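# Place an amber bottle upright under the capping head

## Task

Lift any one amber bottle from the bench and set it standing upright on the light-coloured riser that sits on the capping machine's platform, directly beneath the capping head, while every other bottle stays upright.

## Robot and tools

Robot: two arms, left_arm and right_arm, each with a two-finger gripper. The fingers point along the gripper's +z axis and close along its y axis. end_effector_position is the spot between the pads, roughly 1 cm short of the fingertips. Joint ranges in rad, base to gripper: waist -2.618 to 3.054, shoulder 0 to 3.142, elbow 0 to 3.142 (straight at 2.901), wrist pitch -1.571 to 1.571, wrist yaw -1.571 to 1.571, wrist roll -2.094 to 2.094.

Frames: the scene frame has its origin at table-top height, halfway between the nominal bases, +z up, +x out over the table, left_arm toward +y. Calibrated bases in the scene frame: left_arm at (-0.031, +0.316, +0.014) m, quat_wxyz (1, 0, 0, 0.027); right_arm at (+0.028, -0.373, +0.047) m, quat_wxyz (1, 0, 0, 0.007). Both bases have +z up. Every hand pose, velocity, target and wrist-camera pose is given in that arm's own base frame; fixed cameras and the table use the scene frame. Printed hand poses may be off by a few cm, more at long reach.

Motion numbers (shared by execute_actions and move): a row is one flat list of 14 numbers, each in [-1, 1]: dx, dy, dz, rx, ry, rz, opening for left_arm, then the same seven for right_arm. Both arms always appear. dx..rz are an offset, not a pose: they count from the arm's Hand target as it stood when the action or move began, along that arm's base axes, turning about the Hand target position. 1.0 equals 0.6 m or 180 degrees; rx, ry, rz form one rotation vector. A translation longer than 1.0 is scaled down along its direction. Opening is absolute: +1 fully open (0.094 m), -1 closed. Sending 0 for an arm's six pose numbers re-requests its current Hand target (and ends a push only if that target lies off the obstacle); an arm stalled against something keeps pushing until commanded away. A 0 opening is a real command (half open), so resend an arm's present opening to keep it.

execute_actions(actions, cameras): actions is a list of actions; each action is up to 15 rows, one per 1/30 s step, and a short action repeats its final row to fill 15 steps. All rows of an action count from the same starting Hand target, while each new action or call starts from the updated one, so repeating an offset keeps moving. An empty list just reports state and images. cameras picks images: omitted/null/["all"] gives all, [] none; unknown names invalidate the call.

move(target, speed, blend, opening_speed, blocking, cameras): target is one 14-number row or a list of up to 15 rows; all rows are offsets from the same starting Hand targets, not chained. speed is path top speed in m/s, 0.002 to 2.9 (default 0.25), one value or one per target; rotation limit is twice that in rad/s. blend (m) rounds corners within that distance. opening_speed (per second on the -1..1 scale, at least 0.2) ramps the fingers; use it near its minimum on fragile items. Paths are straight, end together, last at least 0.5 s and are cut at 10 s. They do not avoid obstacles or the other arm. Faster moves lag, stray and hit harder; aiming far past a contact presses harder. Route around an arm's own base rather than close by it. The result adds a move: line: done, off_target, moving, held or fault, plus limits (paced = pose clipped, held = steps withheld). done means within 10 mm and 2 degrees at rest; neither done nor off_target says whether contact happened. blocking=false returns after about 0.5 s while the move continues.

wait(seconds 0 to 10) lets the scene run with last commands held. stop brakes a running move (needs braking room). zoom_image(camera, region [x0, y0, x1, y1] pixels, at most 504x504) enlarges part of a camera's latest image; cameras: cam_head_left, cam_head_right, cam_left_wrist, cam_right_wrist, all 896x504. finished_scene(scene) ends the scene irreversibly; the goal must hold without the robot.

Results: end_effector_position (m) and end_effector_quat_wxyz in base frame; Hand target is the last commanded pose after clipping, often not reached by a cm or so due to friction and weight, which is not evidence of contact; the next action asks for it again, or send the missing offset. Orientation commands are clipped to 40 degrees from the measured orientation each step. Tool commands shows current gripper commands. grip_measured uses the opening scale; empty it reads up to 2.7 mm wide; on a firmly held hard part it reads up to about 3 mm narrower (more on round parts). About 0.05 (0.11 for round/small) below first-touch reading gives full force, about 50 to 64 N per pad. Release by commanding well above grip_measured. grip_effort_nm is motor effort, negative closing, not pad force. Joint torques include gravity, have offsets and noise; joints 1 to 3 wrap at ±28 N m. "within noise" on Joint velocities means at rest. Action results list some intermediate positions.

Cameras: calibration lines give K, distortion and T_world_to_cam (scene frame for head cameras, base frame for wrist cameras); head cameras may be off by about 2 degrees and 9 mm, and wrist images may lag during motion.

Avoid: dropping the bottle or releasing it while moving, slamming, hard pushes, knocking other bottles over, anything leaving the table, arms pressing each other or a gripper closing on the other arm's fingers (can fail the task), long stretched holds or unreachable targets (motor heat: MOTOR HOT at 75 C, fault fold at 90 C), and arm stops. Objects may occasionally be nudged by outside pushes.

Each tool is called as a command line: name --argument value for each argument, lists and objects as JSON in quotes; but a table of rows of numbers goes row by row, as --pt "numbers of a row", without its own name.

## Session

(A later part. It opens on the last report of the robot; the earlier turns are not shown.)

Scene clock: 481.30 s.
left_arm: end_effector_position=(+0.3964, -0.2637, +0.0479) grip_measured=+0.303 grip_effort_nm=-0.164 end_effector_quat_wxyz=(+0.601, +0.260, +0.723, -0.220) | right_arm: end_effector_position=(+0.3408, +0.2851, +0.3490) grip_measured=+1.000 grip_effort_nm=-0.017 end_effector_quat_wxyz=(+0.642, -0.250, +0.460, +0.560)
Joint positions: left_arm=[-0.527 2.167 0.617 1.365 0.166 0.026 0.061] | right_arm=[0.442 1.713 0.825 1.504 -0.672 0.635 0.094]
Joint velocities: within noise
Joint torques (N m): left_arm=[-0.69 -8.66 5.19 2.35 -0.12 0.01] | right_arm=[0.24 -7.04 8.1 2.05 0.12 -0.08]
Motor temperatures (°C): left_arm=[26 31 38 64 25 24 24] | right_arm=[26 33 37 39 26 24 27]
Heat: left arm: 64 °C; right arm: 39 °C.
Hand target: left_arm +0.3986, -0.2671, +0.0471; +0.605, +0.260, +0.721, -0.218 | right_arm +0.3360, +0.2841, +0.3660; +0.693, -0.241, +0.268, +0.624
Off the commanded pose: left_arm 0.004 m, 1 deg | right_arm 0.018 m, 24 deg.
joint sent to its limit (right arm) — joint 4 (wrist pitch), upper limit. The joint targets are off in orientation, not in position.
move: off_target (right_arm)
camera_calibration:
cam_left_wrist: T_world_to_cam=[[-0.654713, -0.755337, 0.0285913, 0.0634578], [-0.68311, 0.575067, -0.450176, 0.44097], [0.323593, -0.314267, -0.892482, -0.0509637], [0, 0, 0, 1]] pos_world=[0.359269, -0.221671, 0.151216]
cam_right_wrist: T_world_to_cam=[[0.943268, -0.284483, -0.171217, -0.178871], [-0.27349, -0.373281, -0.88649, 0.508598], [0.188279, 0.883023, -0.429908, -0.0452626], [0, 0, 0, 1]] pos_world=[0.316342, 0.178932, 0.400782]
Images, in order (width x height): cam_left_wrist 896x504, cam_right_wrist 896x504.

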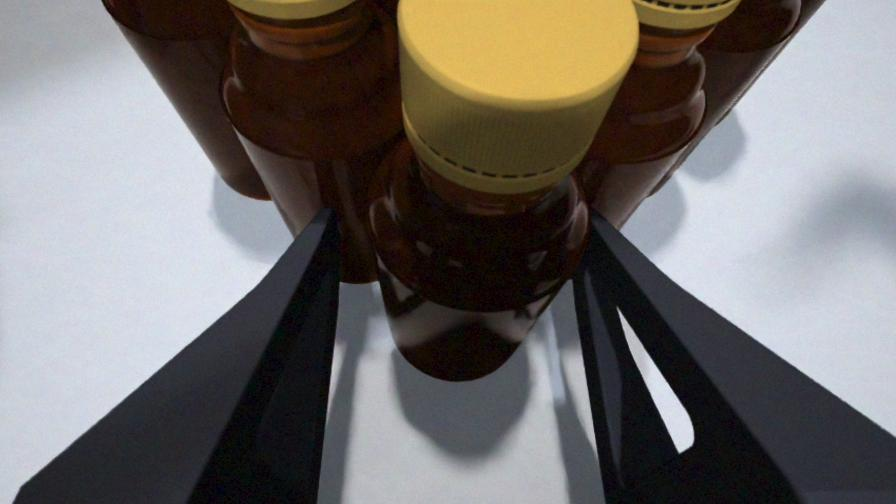

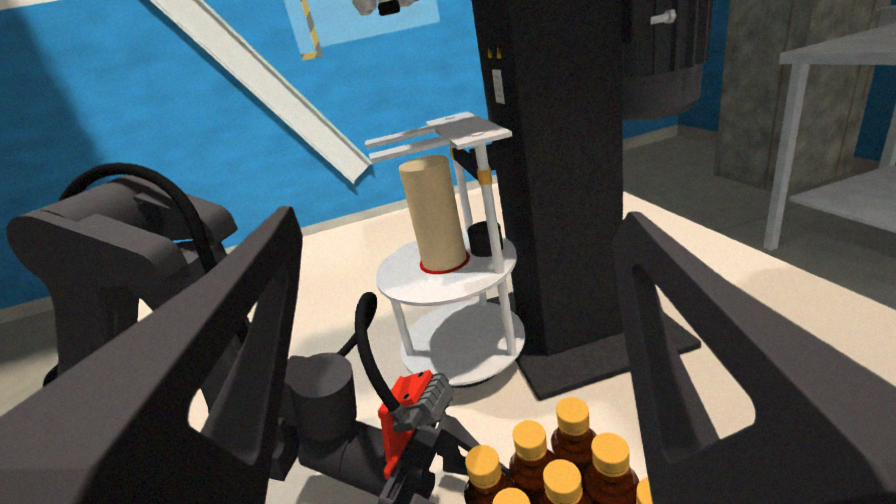

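move --pt "-0.0117 0.0015 -0.002 0 0 0 0.30 0 0 0 0 0 0 1.0" --pt "-0.0117 0.0015 -0.002 0 0 0 -0.1 0 0 0 0 0 0 1.0" --speed 0.1 --opening_speed 0.3 --cameras '["cam_left_wrist", "cam_right_wrist"]'

Scene clock: 552.27 s.
left_arm: end_effector_position=(+0.3950, -0.2660, +0.0480) grip_measured=-0.054 grip_effort_nm=-1.043 end_effector_quat_wxyz=(+0.601, +0.260, +0.723, -0.219) | right_arm: end_effector_position=(+0.3408, +0.2851, +0.3490) grip_measured=+1.000 grip_effort_nm=-0.022 end_effector_quat_wxyz=(+0.642, -0.250, +0.460, +0.560)
Joint positions: left_arm=[-0.536 2.167 0.617 1.366 0.156 0.024 0.044] | right_arm=[0.442 1.713 0.825 1.504 -0.672 0.635 0.094]
Joint velocities: within noise
Joint torques (N m): left_arm=[-0.65 -8.95 2.99 2.61 -0.11 -0.01] | right_arm=[0.23 -6.91 8.06 2.05 0.13 -0.11]
Motor temperatures (°C): left_arm=[26 37 37 59 25 24 24] | right_arm=[26 33 37 41 26 24 26]
Heat: left arm: 59 °C; right arm: 41 °C.
Hand target: left_arm +0.3916, -0.2662, +0.0459; +0.604, +0.259, +0.721, -0.218 | right_arm +0.3359, +0.2841, +0.3660; +0.693, -0.241, +0.268, +0.624
Off the commanded pose: left_arm 0.004 m, 1 deg | right_arm 0.018 m, 24 deg.
joint sent to its limit (right arm) — joint 4 (wrist pitch), upper limit. The joint targets are off in orientation, not in position.
move: off_target (right_arm)
camera_calibration:
cam_left_wrist: T_world_to_cam=[[-0.654306, -0.755688, 0.0286392, 0.060637], [-0.683399, 0.574651, -0.450268, 0.441428], [0.323804, -0.314185, -0.892434, -0.0513304], [0, 0, 0, 1]] pos_world=[0.357968, -0.223972, 0.151215]
cam_right_wrist: T_world_to_cam=[[0.943362, -0.284265, -0.171061, -0.179002], [-0.273292, -0.37351, -0.886455, 0.508563], [0.188095, 0.882997, -0.430042, -0.0451459], [0, 0, 0, 1]] pos_world=[0.316342, 0.178933, 0.400783]
Images, in order (width x height): cam_left_wrist 896x504, cam_right_wrist 896x504.

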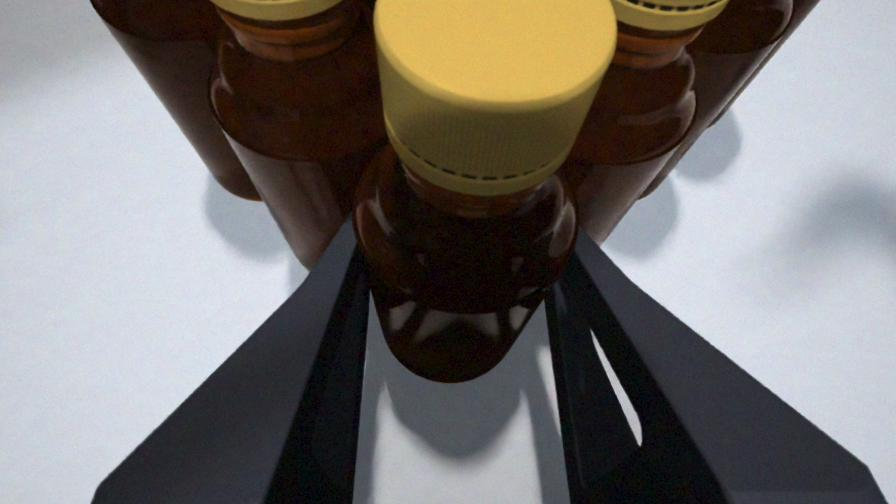

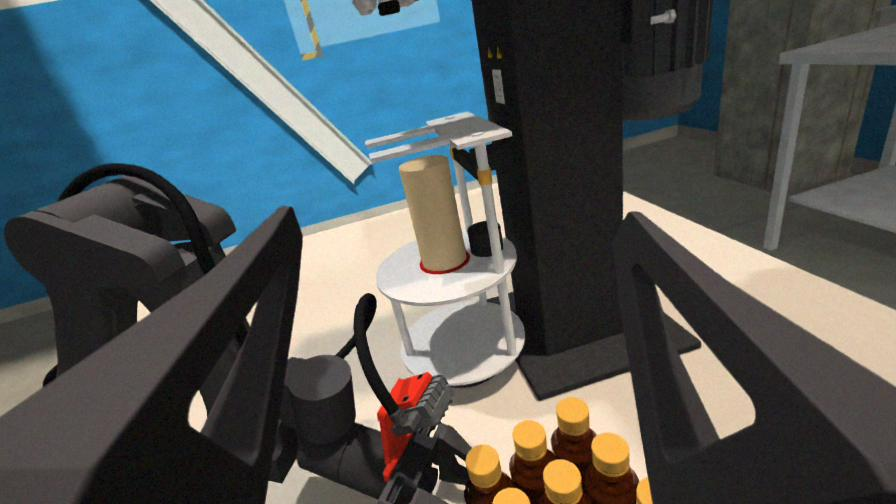

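move --pt "0 0 0.25 0 0 0 -0.2 0 0 0 0 0 0 1.0" --pt "-0.1243 0.4598 0.5768 0 0 0.1933 -0.2 0 0 0 0 0 0 1.0" --speed '[0.15, 0.3]' --blend '[0.05, 0]'

Scene clock: 581.87 s.
left_arm: end_effector_position=(+0.3174, +0.0100, +0.3575) grip_measured=-0.055 grip_effort_nm=-1.062 end_effector_quat_wxyz=(+0.602, +0.020, +0.797, -0.034) | right_arm: end_effector_position=(+0.3408, +0.2851, +0.3490) grip_measured=+1.000 grip_effort_nm=-0.012 end_effector_quat_wxyz=(+0.642, -0.250, +0.460, +0.560)
Joint positions: left_arm=[0.155 0.877 1.062 -0.468 0.227 0.035 0.044] | right_arm=[0.442 1.713 0.825 1.504 -0.672 0.635 0.094]
Joint velocities: within noise
Joint torques (N m): left_arm=[0.7 -2.45 11.38 2.83 0.24 0.11] | right_arm=[0.27 -6.97 8.14 2.04 0.13 -0.1]
Motor temperatures (°C): left_arm=[26 38 37 61 25 24 25] | right_arm=[26 34 37 41 26 24 26]
Heat: left arm: 61 °C; right arm: 41 °C.
Hand target: left_arm +0.3170, +0.0096, +0.3921; +0.642, +0.032, +0.765, -0.027 | right_arm +0.3360, +0.2841, +0.3660; +0.693, -0.241, +0.268, +0.624
Off the commanded pose: left_arm 0.034 m, 6 deg | right_arm 0.018 m, 24 deg.
joint sent to its limit (right arm) — joint 4 (wrist pitch), upper limit. The joint targets are off in orientation, not in position.
move: off_target (left_arm, right_arm)
camera_calibration:
cam_left_wrist: T_world_to_cam=[[-0.0894303, -0.994491, 0.0546805, 0.0232646], [-0.928684, 0.0634211, -0.365409, 0.421789], [0.359928, -0.0834595, -0.92924, 0.336204], [0, 0, 0, 1]] pos_world=[0.272781, 0.0244455, 0.465267]
cam_right_wrist: T_world_to_cam=[[0.943362, -0.284265, -0.171061, -0.179002], [-0.273292, -0.37351, -0.886455, 0.508563], [0.188095, 0.882997, -0.430042, -0.0451459], [0, 0, 0, 1]] pos_world=[0.316342, 0.178933, 0.400783]

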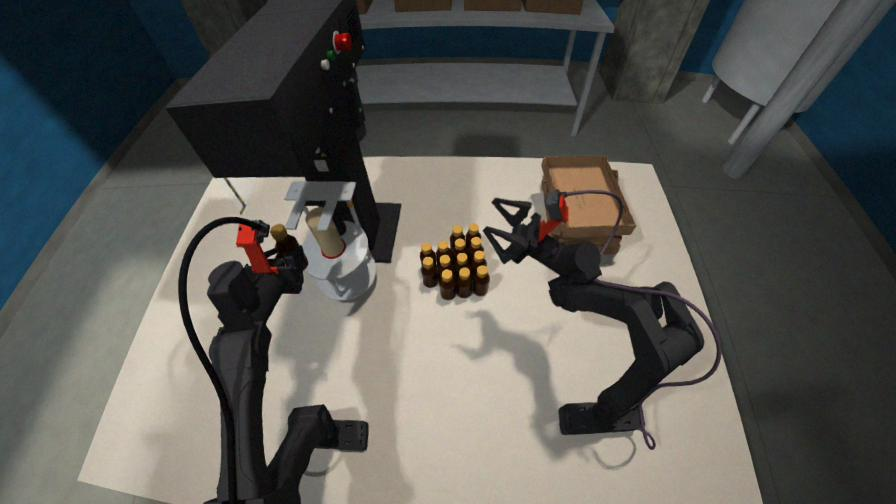

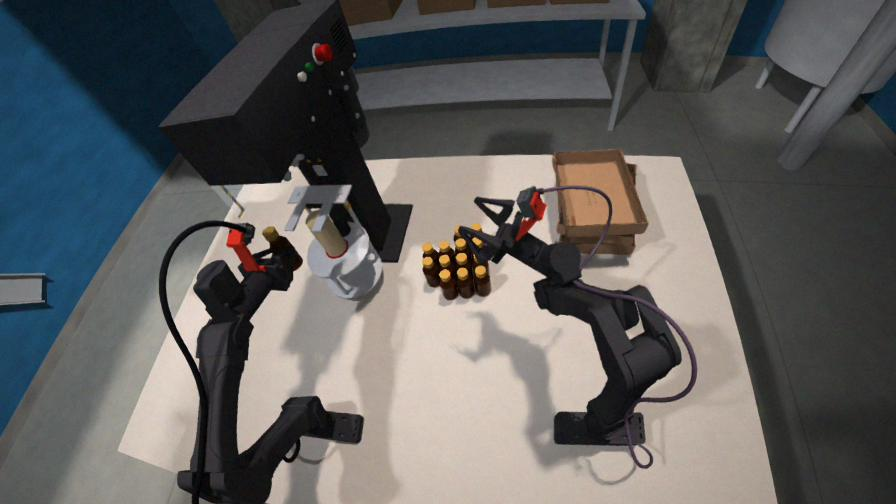

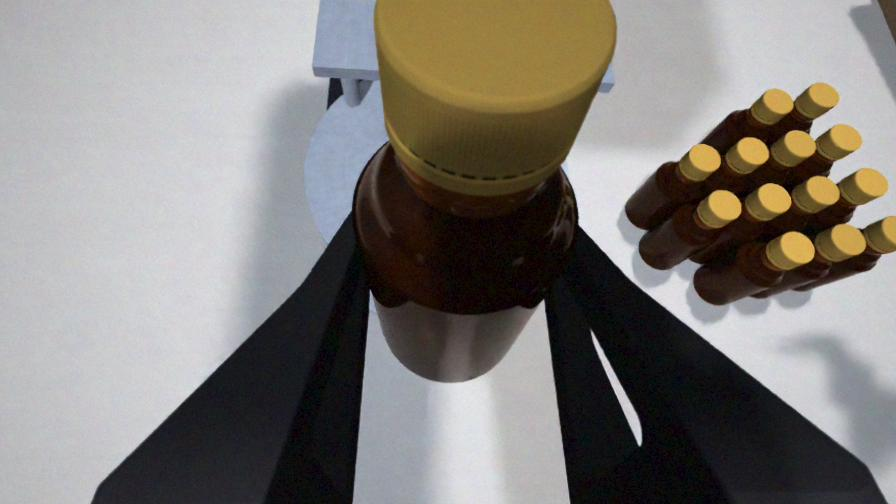

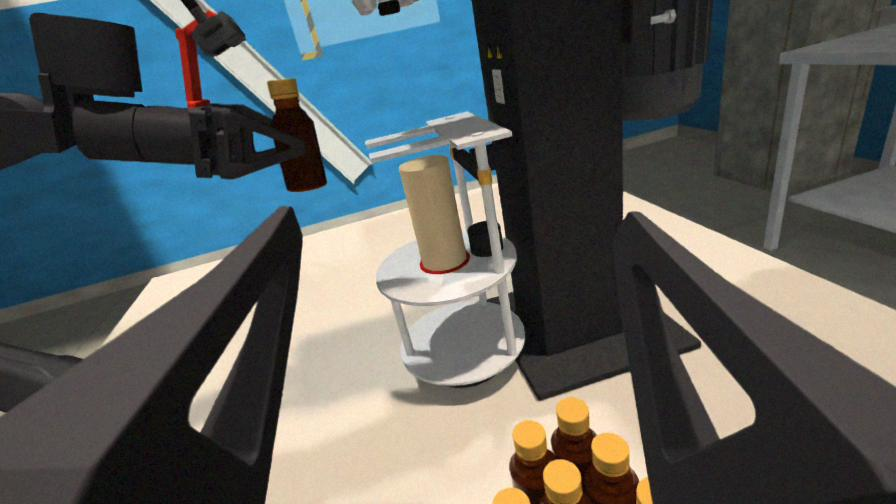

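zoom_image --camera "cam_right_wrist" --region '[230, 60, 530, 300]'

Scaled by 1.680 from the camera's 896x504 image, which has a finer 1280x720 frame.

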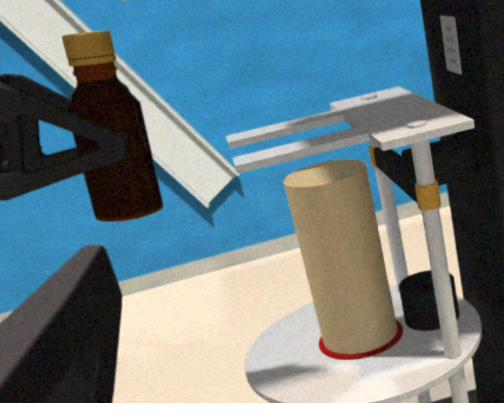

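move --target '[0.0627, -0.0092, 0.0273, 0.0057, -0.0311, 0, -0.2, 0, 0, 0, 0, 0, 0, 1.0]' --speed 0.12 --cameras '["cam_left_wrist", "cam_right_wrist"]'

zoom_image --camera "cam_right_wrist" --region '[230, 60, 530, 300]'

Scene clock: 649.00 s.
left_arm: end_effector_position=(+0.3522, +0.0061, +0.3686) grip_measured=-0.055 grip_effort_nm=-1.062 end_effector_quat_wxyz=(+0.632, +0.030, +0.774, -0.027) | right_arm: end_effector_position=(+0.3408, +0.2851, +0.3490) grip_measured=+1.000 grip_effort_nm=-0.017 end_effector_quat_wxyz=(+0.642, -0.250, +0.460, +0.560)
Joint positions: left_arm=[0.108 0.974 1.062 -0.292 0.186 0.035 0.044] | right_arm=[0.442 1.713 0.825 1.504 -0.672 0.635 0.094]
Joint velocities: within noise
Joint torques (N m): left_arm=[-0.72 -3.22 11.43 3.15 -0.06 0.06] | right_arm=[0.24 -6.99 8.09 2 0.11 -0.11]
Motor temperatures (°C): left_arm=[26 30 45 61 25 24 26] | right_arm=[25 34 37 42 26 24 26]
Heat: left arm: 61 °C; right arm: 42 °C.
Hand target: left_arm +0.3546, +0.0042, +0.4083; +0.678, +0.039, +0.733, -0.019 | right_arm +0.3360, +0.2841, +0.3660; +0.693, -0.241, +0.268, +0.624
Off the commanded pose: left_arm 0.040 m, 7 deg | right_arm 0.018 m, 24 deg.
joint sent to its limit (right arm) — joint 4 (wrist pitch), upper limit. The joint targets are off in orientation, not in position.
move: off_target (left_arm, right_arm)
camera_calibration:
cam_left_wrist: T_world_to_cam=[[-0.0995603, -0.994663, 0.0270802, 0.0356665], [-0.897387, 0.0779996, -0.434295, 0.472639], [0.429865, -0.0675399, -0.900364, 0.298267], [0, 0, 0, 1]] pos_world=[0.299477, 0.0187554, 0.472848]
cam_right_wrist: T_world_to_cam=[[0.943359, -0.284473, -0.170727, -0.179003], [-0.273095, -0.37361, -0.886473, 0.508499], [0.188393, 0.882888, -0.430137, -0.0451635], [0, 0, 0, 1]] pos_world=[0.316241, 0.178933, 0.400784]
Images, in order (width x height): cam_left_wrist 896x504, cam_right_wrist 896x504.

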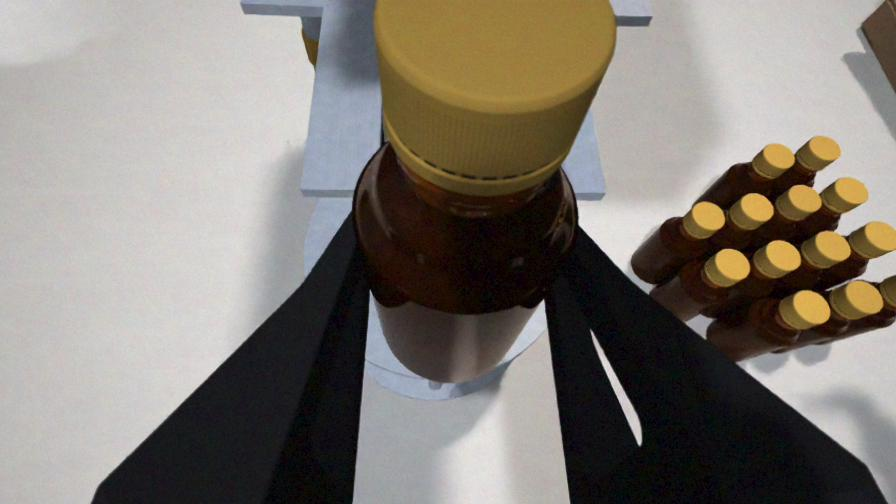

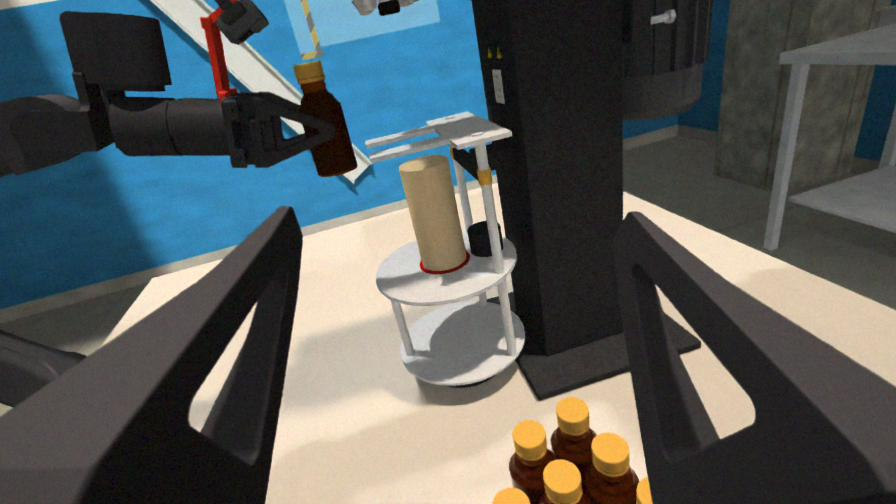

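Scaled by 1.680 from the camera's 896x504 image, which has a finer 1280x720 frame.

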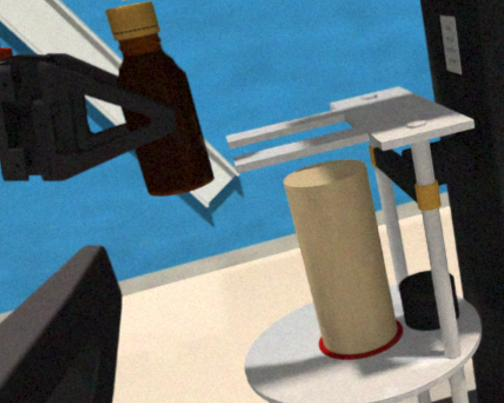

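move --target '[0.1163, -0.0093, 0.0162, -0.0011, -0.0133, 0, -0.2, 0, 0, 0, 0, 0, 0, 1.0]' --speed 0.07 --cameras '["cam_left_wrist", "cam_right_wrist"]'

zoom_image --camera "cam_right_wrist" --region '[310, 40, 530, 240]'

zoom_image --camera "cam_left_wrist" --region '[220, 60, 680, 504]'

Scene clock: 702.67 s.
left_arm: end_effector_position=(+0.4190, +0.0006, +0.3656) grip_measured=-0.055 grip_effort_nm=-1.062 end_effector_quat_wxyz=(+0.638, +0.036, +0.769, -0.024) | right_arm: end_effector_position=(+0.3408, +0.2851, +0.3490) grip_measured=+1.000 grip_effort_nm=-0.017 end_effector_quat_wxyz=(+0.642, -0.250, +0.460, +0.560)
Joint positions: left_arm=[0.058 1.214 1.155 -0.129 0.14 0.035 0.044] | right_arm=[0.442 1.713 0.825 1.504 -0.672 0.635 0.094]
Joint velocities: within noise
Joint torques (N m): left_arm=[-0.73 -5.61 13.48 3.29 -0.09 -0.06] | right_arm=[0.38 -7.02 8.18 2.03 0.14 -0.09]
Motor temperatures (°C): left_arm=[26 29 47 67 25 24 27] | right_arm=[25 34 38 43 25 24 26]
Heat: left arm: 67 °C; right arm: 43 °C.
Hand target: left_arm +0.4243, -0.0015, +0.4182; +0.694, +0.038, +0.719, -0.019 | right_arm +0.3360, +0.2841, +0.3660; +0.693, -0.241, +0.268, +0.624
Off the commanded pose: left_arm 0.053 m, 9 deg | right_arm 0.018 m, 24 deg.
joint sent to its limit (right arm) — joint 4 (wrist pitch), upper limit. The joint targets are off in orientation, not in position.
move: off_target (left_arm, right_arm)
camera_calibration:
cam_left_wrist: T_world_to_cam=[[-0.104448, -0.994414, 0.0152193, 0.0432546], [-0.890131, 0.0866476, -0.447391, 0.533514], [0.443573, -0.0602763, -0.894209, 0.258437], [0, 0, 0, 1]] pos_world=[0.364779, 0.0123629, 0.469128]
cam_right_wrist: T_world_to_cam=[[0.943359, -0.284473, -0.170727, -0.179003], [-0.273095, -0.37361, -0.886473, 0.508499], [0.188393, 0.882888, -0.430137, -0.0451635], [0, 0, 0, 1]] pos_world=[0.316241, 0.178933, 0.400784]
Images, in order (width x height): cam_left_wrist 896x504, cam_right_wrist 896x504.

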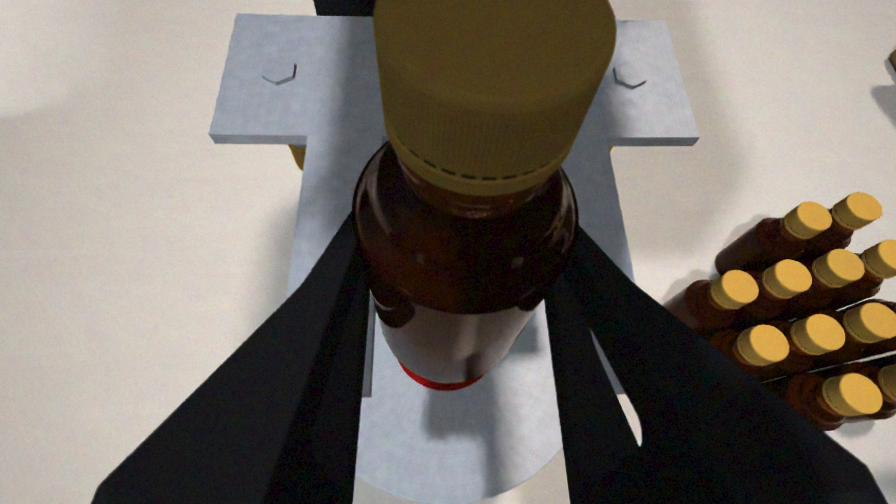

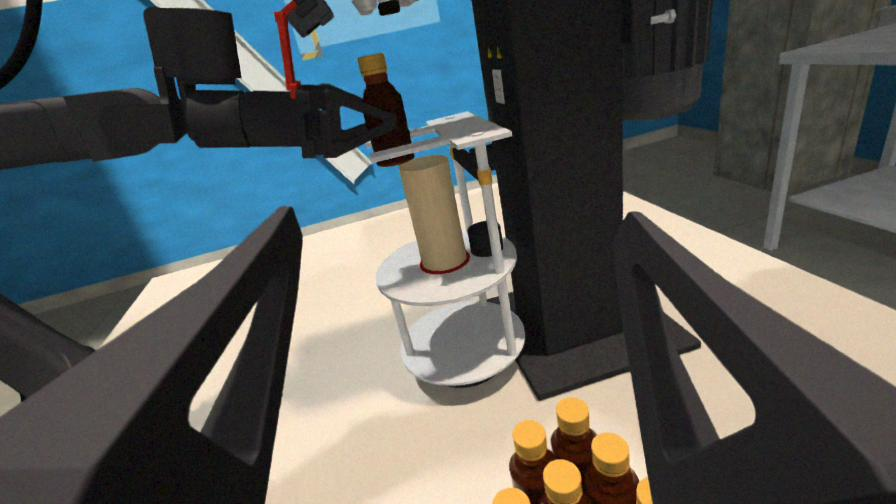

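Scaled by 2.291 from the camera's 896x504 image, which has a finer 1280x720 frame.

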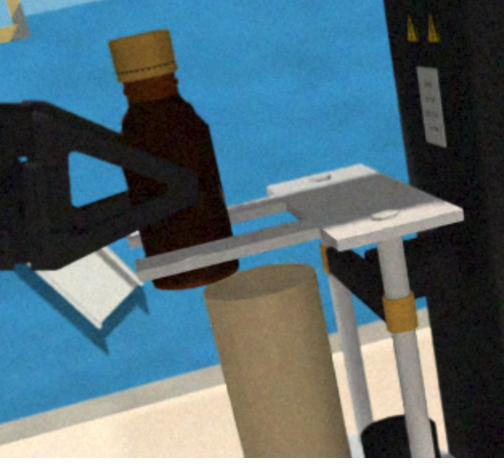

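Scaled by 1.096 from the camera's 896x504 image, which has a finer 1280x720 frame.

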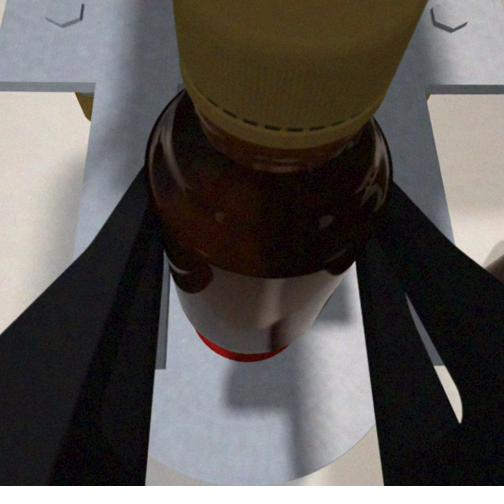

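move --target '[0.0548, -0.0078, 0.0123, -0.0005, -0.0067, 0, -0.2, 0, 0, 0, 0, 0, 0, 1.0]' --speed 0.06 --cameras '["cam_left_wrist", "cam_right_wrist"]'

zoom_image --camera "cam_right_wrist" --region '[310, 40, 530, 240]'

zoom_image --camera "cam_left_wrist" --region '[220, 60, 680, 504]'

Scene clock: 749.03 s.
left_arm: end_effector_position=(+0.4451, -0.0045, +0.3765) grip_measured=-0.055 grip_effort_nm=-1.062 end_effector_quat_wxyz=(+0.651, +0.040, +0.757, -0.024) | right_arm: end_effector_position=(+0.3408, +0.2851, +0.3490) grip_measured=+1.000 grip_effort_nm=-0.017 end_effector_quat_wxyz=(+0.642, -0.250, +0.460, +0.560)
Joint positions: left_arm=[0.039 1.308 1.228 -0.073 0.128 0.035 0.044] | right_arm=[0.442 1.713 0.825 1.504 -0.672 0.635 0.094]
Joint velocities: within noise
Joint torques (N m): left_arm=[-0.96 -4.41 14.93 3.25 -0.22 -0.11] | right_arm=[0.25 -7.02 8.09 2.04 0.14 -0.1]
Motor temperatures (°C): left_arm=[26 31 50 65 25 24 27] | right_arm=[25 34 38 43 25 24 26]
Heat: left arm: 65 °C; right arm: 43 °C.
Hand target: left_arm +0.4572, -0.0062, +0.4256; +0.701, +0.038, +0.712, -0.020 | right_arm +0.3360, +0.2841, +0.3660; +0.693, -0.241, +0.268, +0.624
Off the commanded pose: left_arm 0.051 m, 8 deg | right_arm 0.018 m, 24 deg.
joint sent to its limit (right arm) — joint 4 (wrist pitch), upper limit. The joint targets are off in orientation, not in position.
move: off_target (left_arm, right_arm)
camera_calibration:
cam_left_wrist: T_world_to_cam=[[-0.112641, -0.993606, 0.00774019, 0.0472643], [-0.873057, 0.0952498, -0.478226, 0.566131], [0.47443, -0.0606256, -0.878203, 0.236502], [0, 0, 0, 1]] pos_world=[0.387385, 0.00737633, 0.478069]
cam_right_wrist: T_world_to_cam=[[0.943359, -0.284473, -0.170727, -0.179003], [-0.273095, -0.37361, -0.886473, 0.508499], [0.188393, 0.882888, -0.430137, -0.0451635], [0, 0, 0, 1]] pos_world=[0.316241, 0.178933, 0.400784]
Images, in order (width x height): cam_left_wrist 896x504, cam_right_wrist 896x504.

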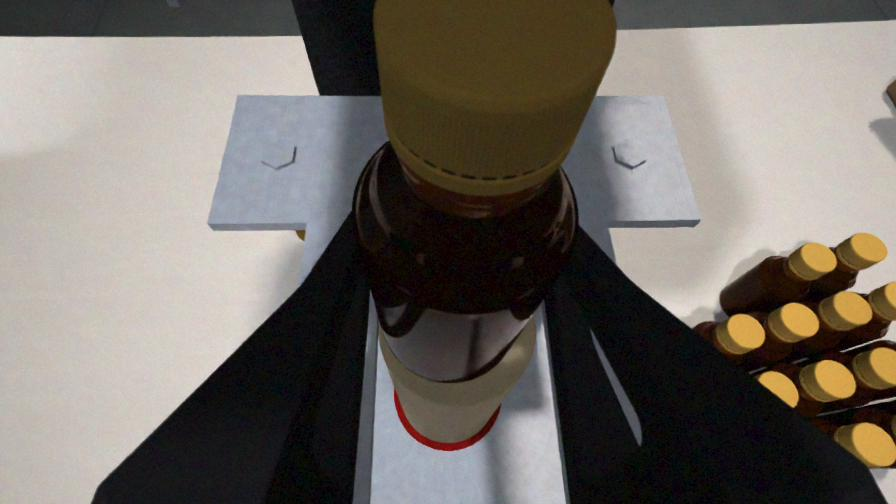

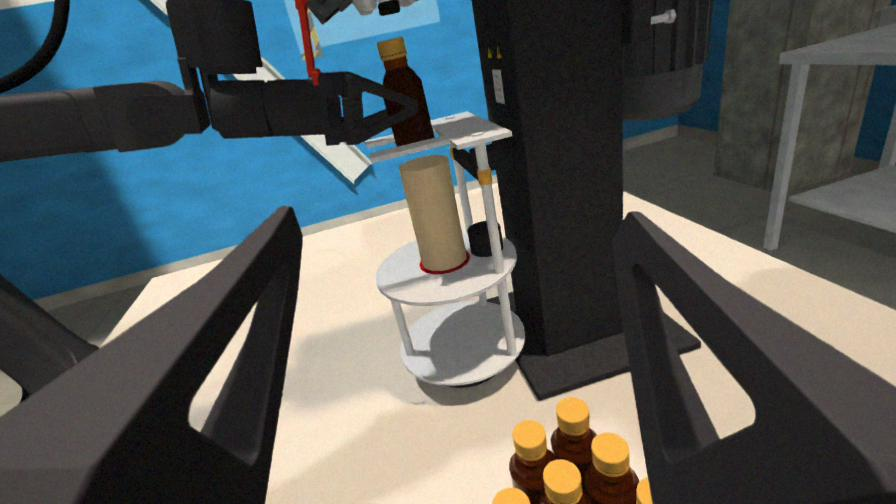

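Scaled by 2.291 from the camera's 896x504 image, which has a finer 1280x720 frame.

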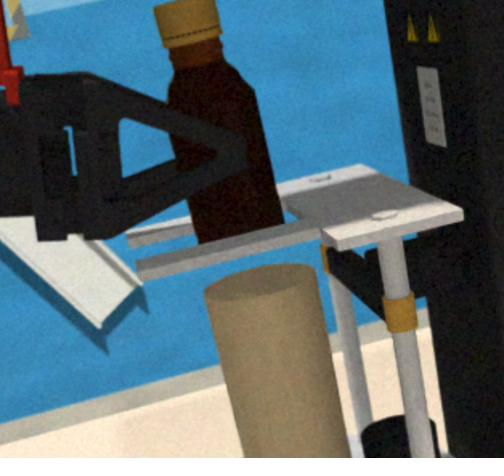

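Scaled by 1.096 from the camera's 896x504 image, which has a finer 1280x720 frame.

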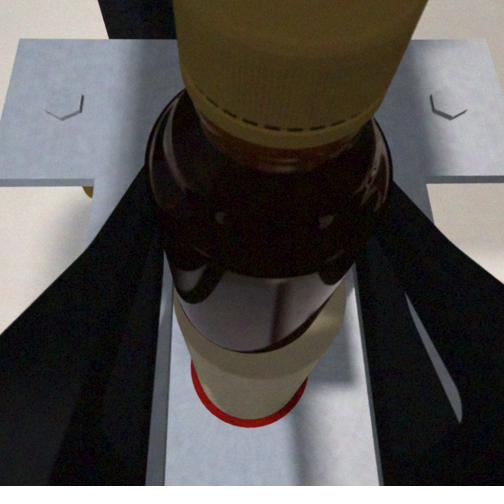

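move --target '[0.0125, -0.0017, -0.0133, -0.0053, 0.0105, 0, -0.2, 0, 0, 0, 0, 0, 0, 1.0]' --speed 0.04 --cameras '["cam_left_wrist", "cam_right_wrist"]'

zoom_image --camera "cam_right_wrist" --region '[310, 40, 530, 240]'

zoom_image --camera "cam_left_wrist" --region '[220, 60, 680, 504]'

Scene clock: 776.20 s.
left_arm: end_effector_position=(+0.4446, -0.0044, +0.3757) grip_measured=-0.055 grip_effort_nm=-1.067 end_effector_quat_wxyz=(+0.648, +0.038, +0.761, -0.024) | right_arm: end_effector_position=(+0.3408, +0.2851, +0.3490) grip_measured=+1.000 grip_effort_nm=-0.017 end_effector_quat_wxyz=(+0.642, -0.250, +0.460, +0.560)
Joint positions: left_arm=[0.037 1.308 1.235 -0.089 0.122 0.033 0.044] | right_arm=[0.442 1.713 0.825 1.504 -0.672 0.635 0.094]
Joint velocities: within noise
Joint torques (N m): left_arm=[-1.1 -2 16.02 3.17 -0.17 -0.26] | right_arm=[0.2 -7.05 8.17 2.04 0.13 -0.11]
Motor temperatures (°C): left_arm=[26 31 53 71 25 24 27] | right_arm=[25 34 38 43 25 24 26]
Heat: left arm: 71 °C; right arm: 43 °C.
Hand target: left_arm +0.4648, -0.0071, +0.4174; +0.690, +0.032, +0.723, -0.026 | right_arm +0.3360, +0.2841, +0.3660; +0.693, -0.241, +0.268, +0.624
Off the commanded pose: left_arm 0.047 m, 7 deg | right_arm 0.018 m, 24 deg.
joint sent to its limit (right arm) — joint 4 (wrist pitch), upper limit. The joint targets are off in orientation, not in position.
move: off_target (left_arm, right_arm)
camera_calibration:
cam_left_wrist: T_world_to_cam=[[-0.10841, -0.994047, 0.0108782, 0.0441769], [-0.878261, 0.0906442, -0.469512, 0.564366], [0.465731, -0.0604536, -0.882859, 0.241703], [0, 0, 0, 1]] pos_world=[0.387882, 0.00736914, 0.477886]
cam_right_wrist: T_world_to_cam=[[0.943359, -0.284473, -0.170727, -0.179003], [-0.273095, -0.37361, -0.886473, 0.508499], [0.188393, 0.882888, -0.430137, -0.0451635], [0, 0, 0, 1]] pos_world=[0.316241, 0.178933, 0.400784]
Images, in order (width x height): cam_left_wrist 896x504, cam_right_wrist 896x504.

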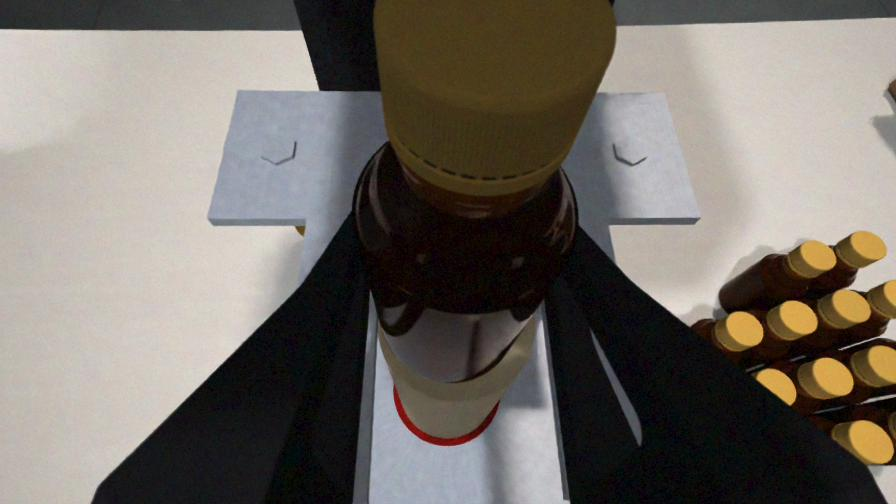

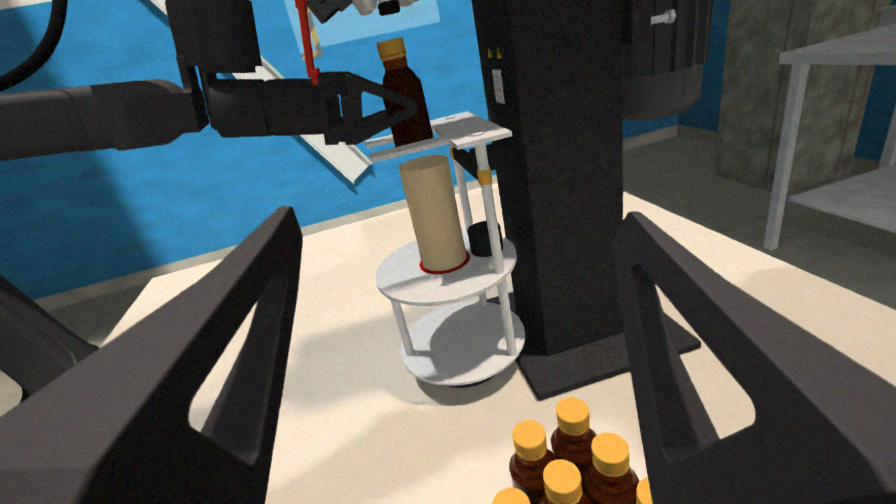

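Scaled by 2.291 from the camera's 896x504 image, which has a finer 1280x720 frame.

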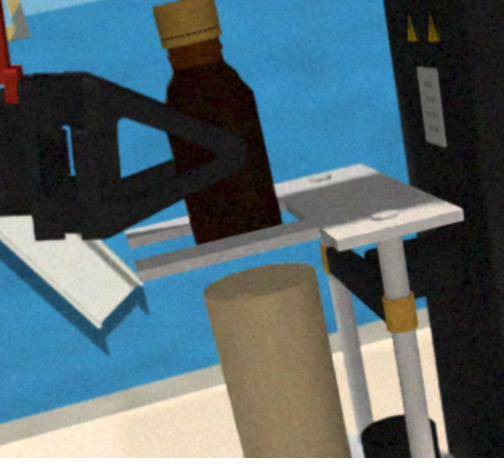

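Scaled by 1.096 from the camera's 896x504 image, which has a finer 1280x720 frame.

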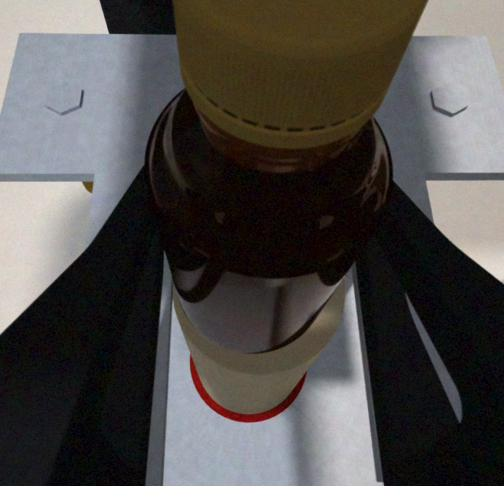

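move --target '[0.0117, -0.0017, -0.0417, 0, 0, 0, -0.2, 0, 0, 0, 0, 0, 0, 1.0]' --speed 0.04 --cameras '["cam_left_wrist", "cam_right_wrist"]'

zoom_image --camera "cam_right_wrist" --region '[310, 40, 530, 240]'

Scene clock: 810.73 s.
left_arm: end_effector_position=(+0.4482, -0.0047, +0.3770) grip_measured=-0.055 grip_effort_nm=-1.062 end_effector_quat_wxyz=(+0.660, +0.035, +0.750, -0.023) | right_arm: end_effector_position=(+0.3408, +0.2851, +0.3490) grip_measured=+1.000 grip_effort_nm=-0.012 end_effector_quat_wxyz=(+0.642, -0.250, +0.460, +0.560)
Joint positions: left_arm=[0.032 1.313 1.212 -0.028 0.112 0.027 0.044] | right_arm=[0.442 1.713 0.825 1.504 -0.672 0.635 0.094]
Joint velocities: within noise
Joint torques (N m): left_arm=[-1.07 -0.55 11.25 3.6 -0.13 -0.2] | right_arm=[0.32 -7.02 8.08 2.02 0.15 -0.11]
Motor temperatures (°C): left_arm=[26 29 54 73 25 24 28] | right_arm=[25 34 38 44 25 24 26]
Heat: left arm: 73 °C; right arm: 44 °C.
Hand target: left_arm +0.4718, -0.0081, +0.3924; +0.690, +0.032, +0.723, -0.026 | right_arm +0.3360, +0.2841, +0.3660; +0.693, -0.241, +0.268, +0.624
Off the commanded pose: left_arm 0.028 m, 5 deg | right_arm 0.018 m, 24 deg.
joint sent to its limit (right arm) — joint 4 (wrist pitch), upper limit. The joint targets are off in orientation, not in position.
move: off_target (left_arm, right_arm)
camera_calibration:
cam_left_wrist: T_world_to_cam=[[-0.103174, -0.994607, 0.0105768, 0.0421128], [-0.863149, 0.0842428, -0.497872, 0.571966], [0.494296, -0.0604967, -0.867186, 0.222453], [0, 0, 0, 1]] pos_world=[0.388079, 0.00715935, 0.477228]
cam_right_wrist: T_world_to_cam=[[0.943359, -0.284473, -0.170727, -0.179003], [-0.273095, -0.37361, -0.886473, 0.508499], [0.188393, 0.882888, -0.430137, -0.0451635], [0, 0, 0, 1]] pos_world=[0.316241, 0.178933, 0.400784]
Images, in order (width x height): cam_left_wrist 896x504, cam_right_wrist 896x504.

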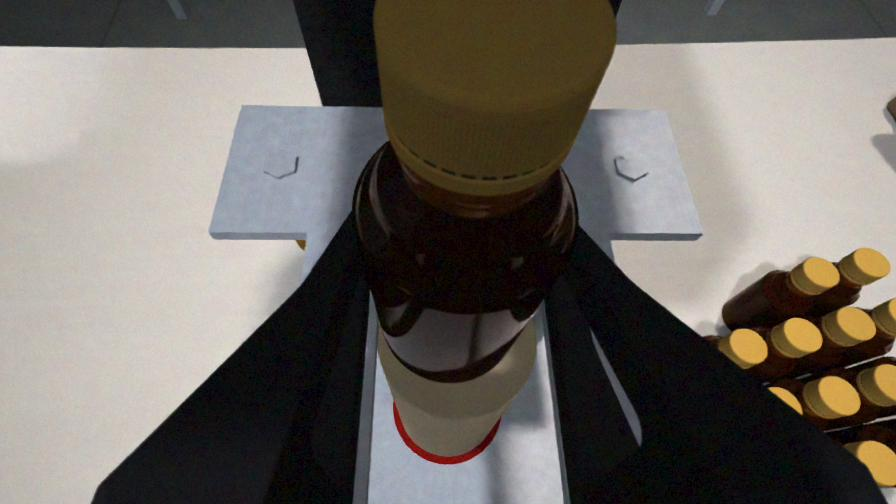

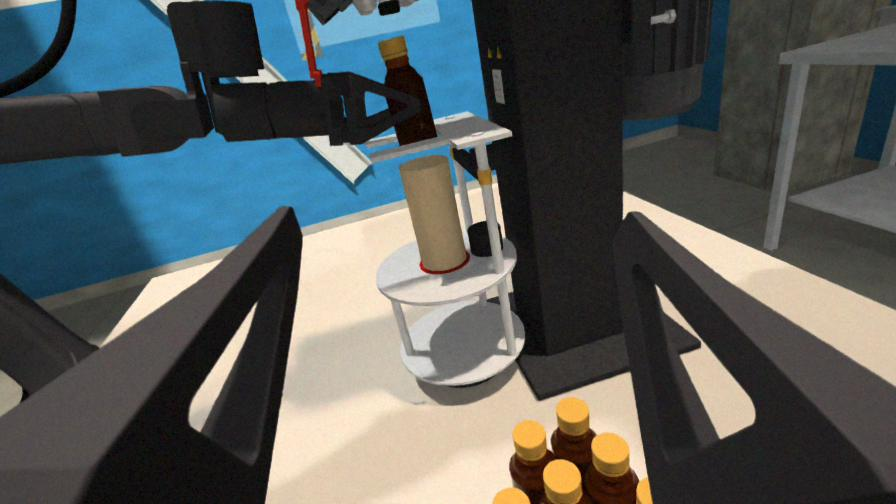

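Scaled by 2.291 from the camera's 896x504 image, which has a finer 1280x720 frame.

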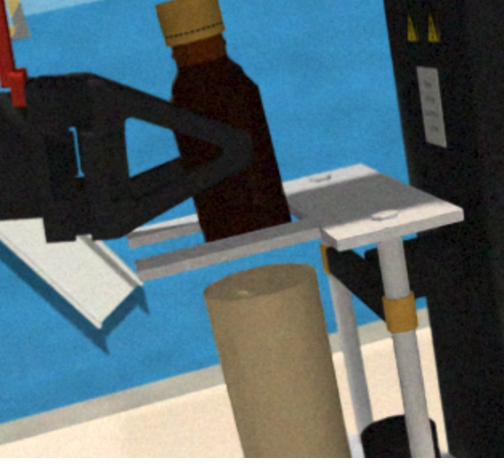

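zoom_image --camera "cam_right_wrist" --region '[250, 0, 500, 160]'

Scaled by 2.016 from the camera's 896x504 image, which has a finer 1280x720 frame.

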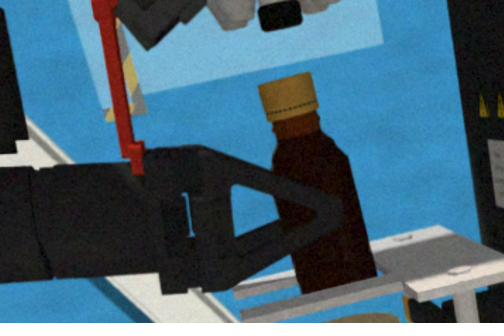

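move --target '[-0.0258, 0.0017, -0.05, -0.0028, 0.0198, 0, -0.2, 0, 0, 0, 0, 0, 0, 1.0]' --speed 0.04 --cameras '["cam_left_wrist", "cam_right_wrist"]'

zoom_image --camera "cam_right_wrist" --region '[290, 0, 530, 200]'

Scene clock: 869.77 s.
left_arm: end_effector_position=(+0.4519, -0.0046, +0.3628) grip_measured=-0.055 grip_effort_nm=-1.062 end_effector_quat_wxyz=(+0.661, +0.032, +0.750, -0.026) | right_arm: end_effector_position=(+0.3408, +0.2851, +0.3490) grip_measured=+1.000 grip_effort_nm=-0.022 end_effector_quat_wxyz=(+0.642, -0.250, +0.460, +0.560)
Joint positions: left_arm=[0.032 1.321 1.159 0.035 0.113 0.017 0.044] | right_arm=[0.442 1.713 0.825 1.504 -0.672 0.635 0.094]
Joint velocities: within noise
Joint torques (N m): left_arm=[-0.69 -5.14 7.99 2.68 -0.09 -0.15] | right_arm=[0.12 -7.13 8.08 2.03 0.11 -0.1]
Motor temperatures (°C): left_arm=[26 27 50 82 25 24 28] | right_arm=[25 34 38 44 25 24 26]
Heat: left arm: 82 °C; right arm: 44 °C. Fold the left arm in close to its base, or ease its load, before you think long.
Hand target: left_arm +0.4563, -0.0071, +0.3624; +0.667, +0.028, +0.744, -0.030 | right_arm +0.3360, +0.2841, +0.3660; +0.693, -0.241, +0.268, +0.624
Off the commanded pose: left_arm 0.005 m, 1 deg | right_arm 0.018 m, 24 deg.
MOTOR HOT: joint 4 (wrist pitch) of the left arm reports 82 °C; the controller's stop level is 90 °C. To cool a motor, set the load down, stop pushing, or move to a pose that needs little force.
joint sent to its limit (right arm) — joint 4 (wrist pitch), upper limit. The joint targets are off in orientation, not in position.
move: off_target (right_arm)
camera_calibration:
cam_left_wrist: T_world_to_cam=[[-0.102332, -0.994553, 0.0198301, 0.0389169], [-0.862628, 0.0787955, -0.499664, 0.568493], [0.49538, -0.0682377, -0.865992, 0.207318], [0, 0, 0, 1]] pos_world=[0.391679, 0.00805715, 0.46282]
cam_right_wrist: T_world_to_cam=[[0.943359, -0.284473, -0.170727, -0.179003], [-0.273095, -0.37361, -0.886473, 0.508499], [0.188393, 0.882888, -0.430137, -0.0451635], [0, 0, 0, 1]] pos_world=[0.316241, 0.178933, 0.400784]
Images, in order (width x height): cam_left_wrist 896x504, cam_right_wrist 896x504.

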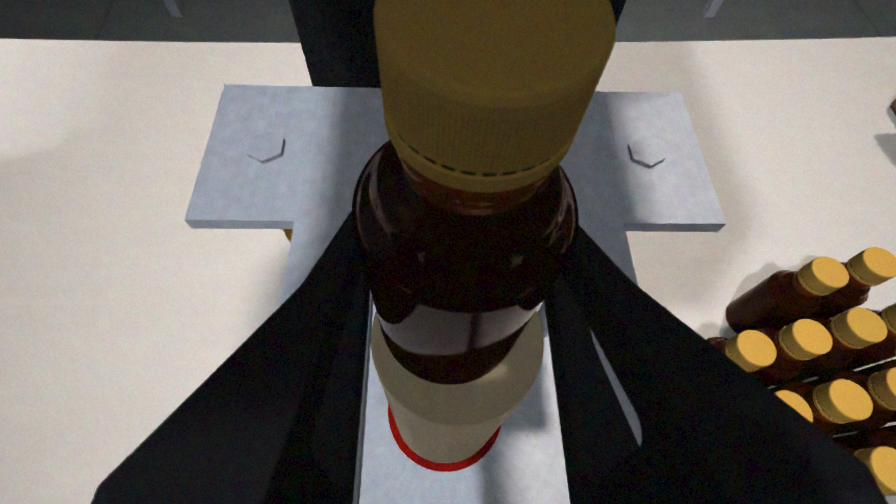

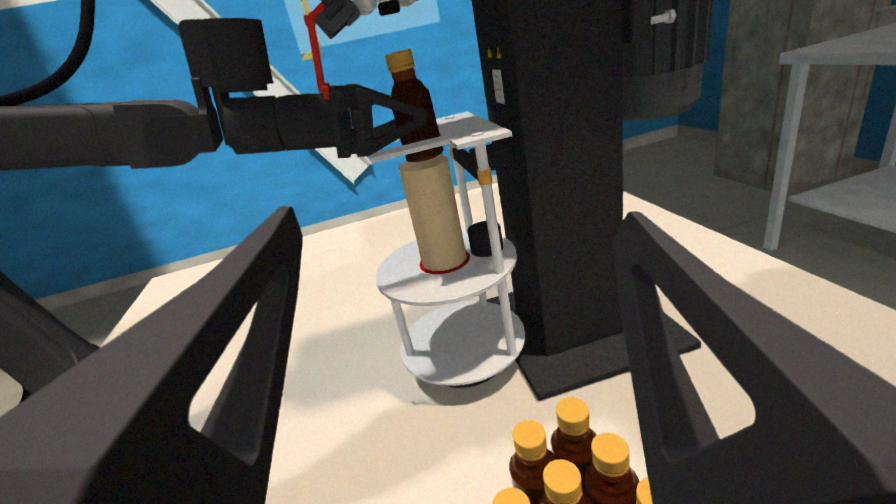

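Scaled by 2.100 from the camera's 896x504 image, which has a finer 1280x720 frame.

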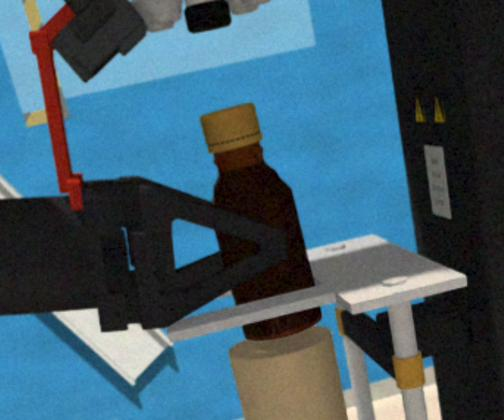

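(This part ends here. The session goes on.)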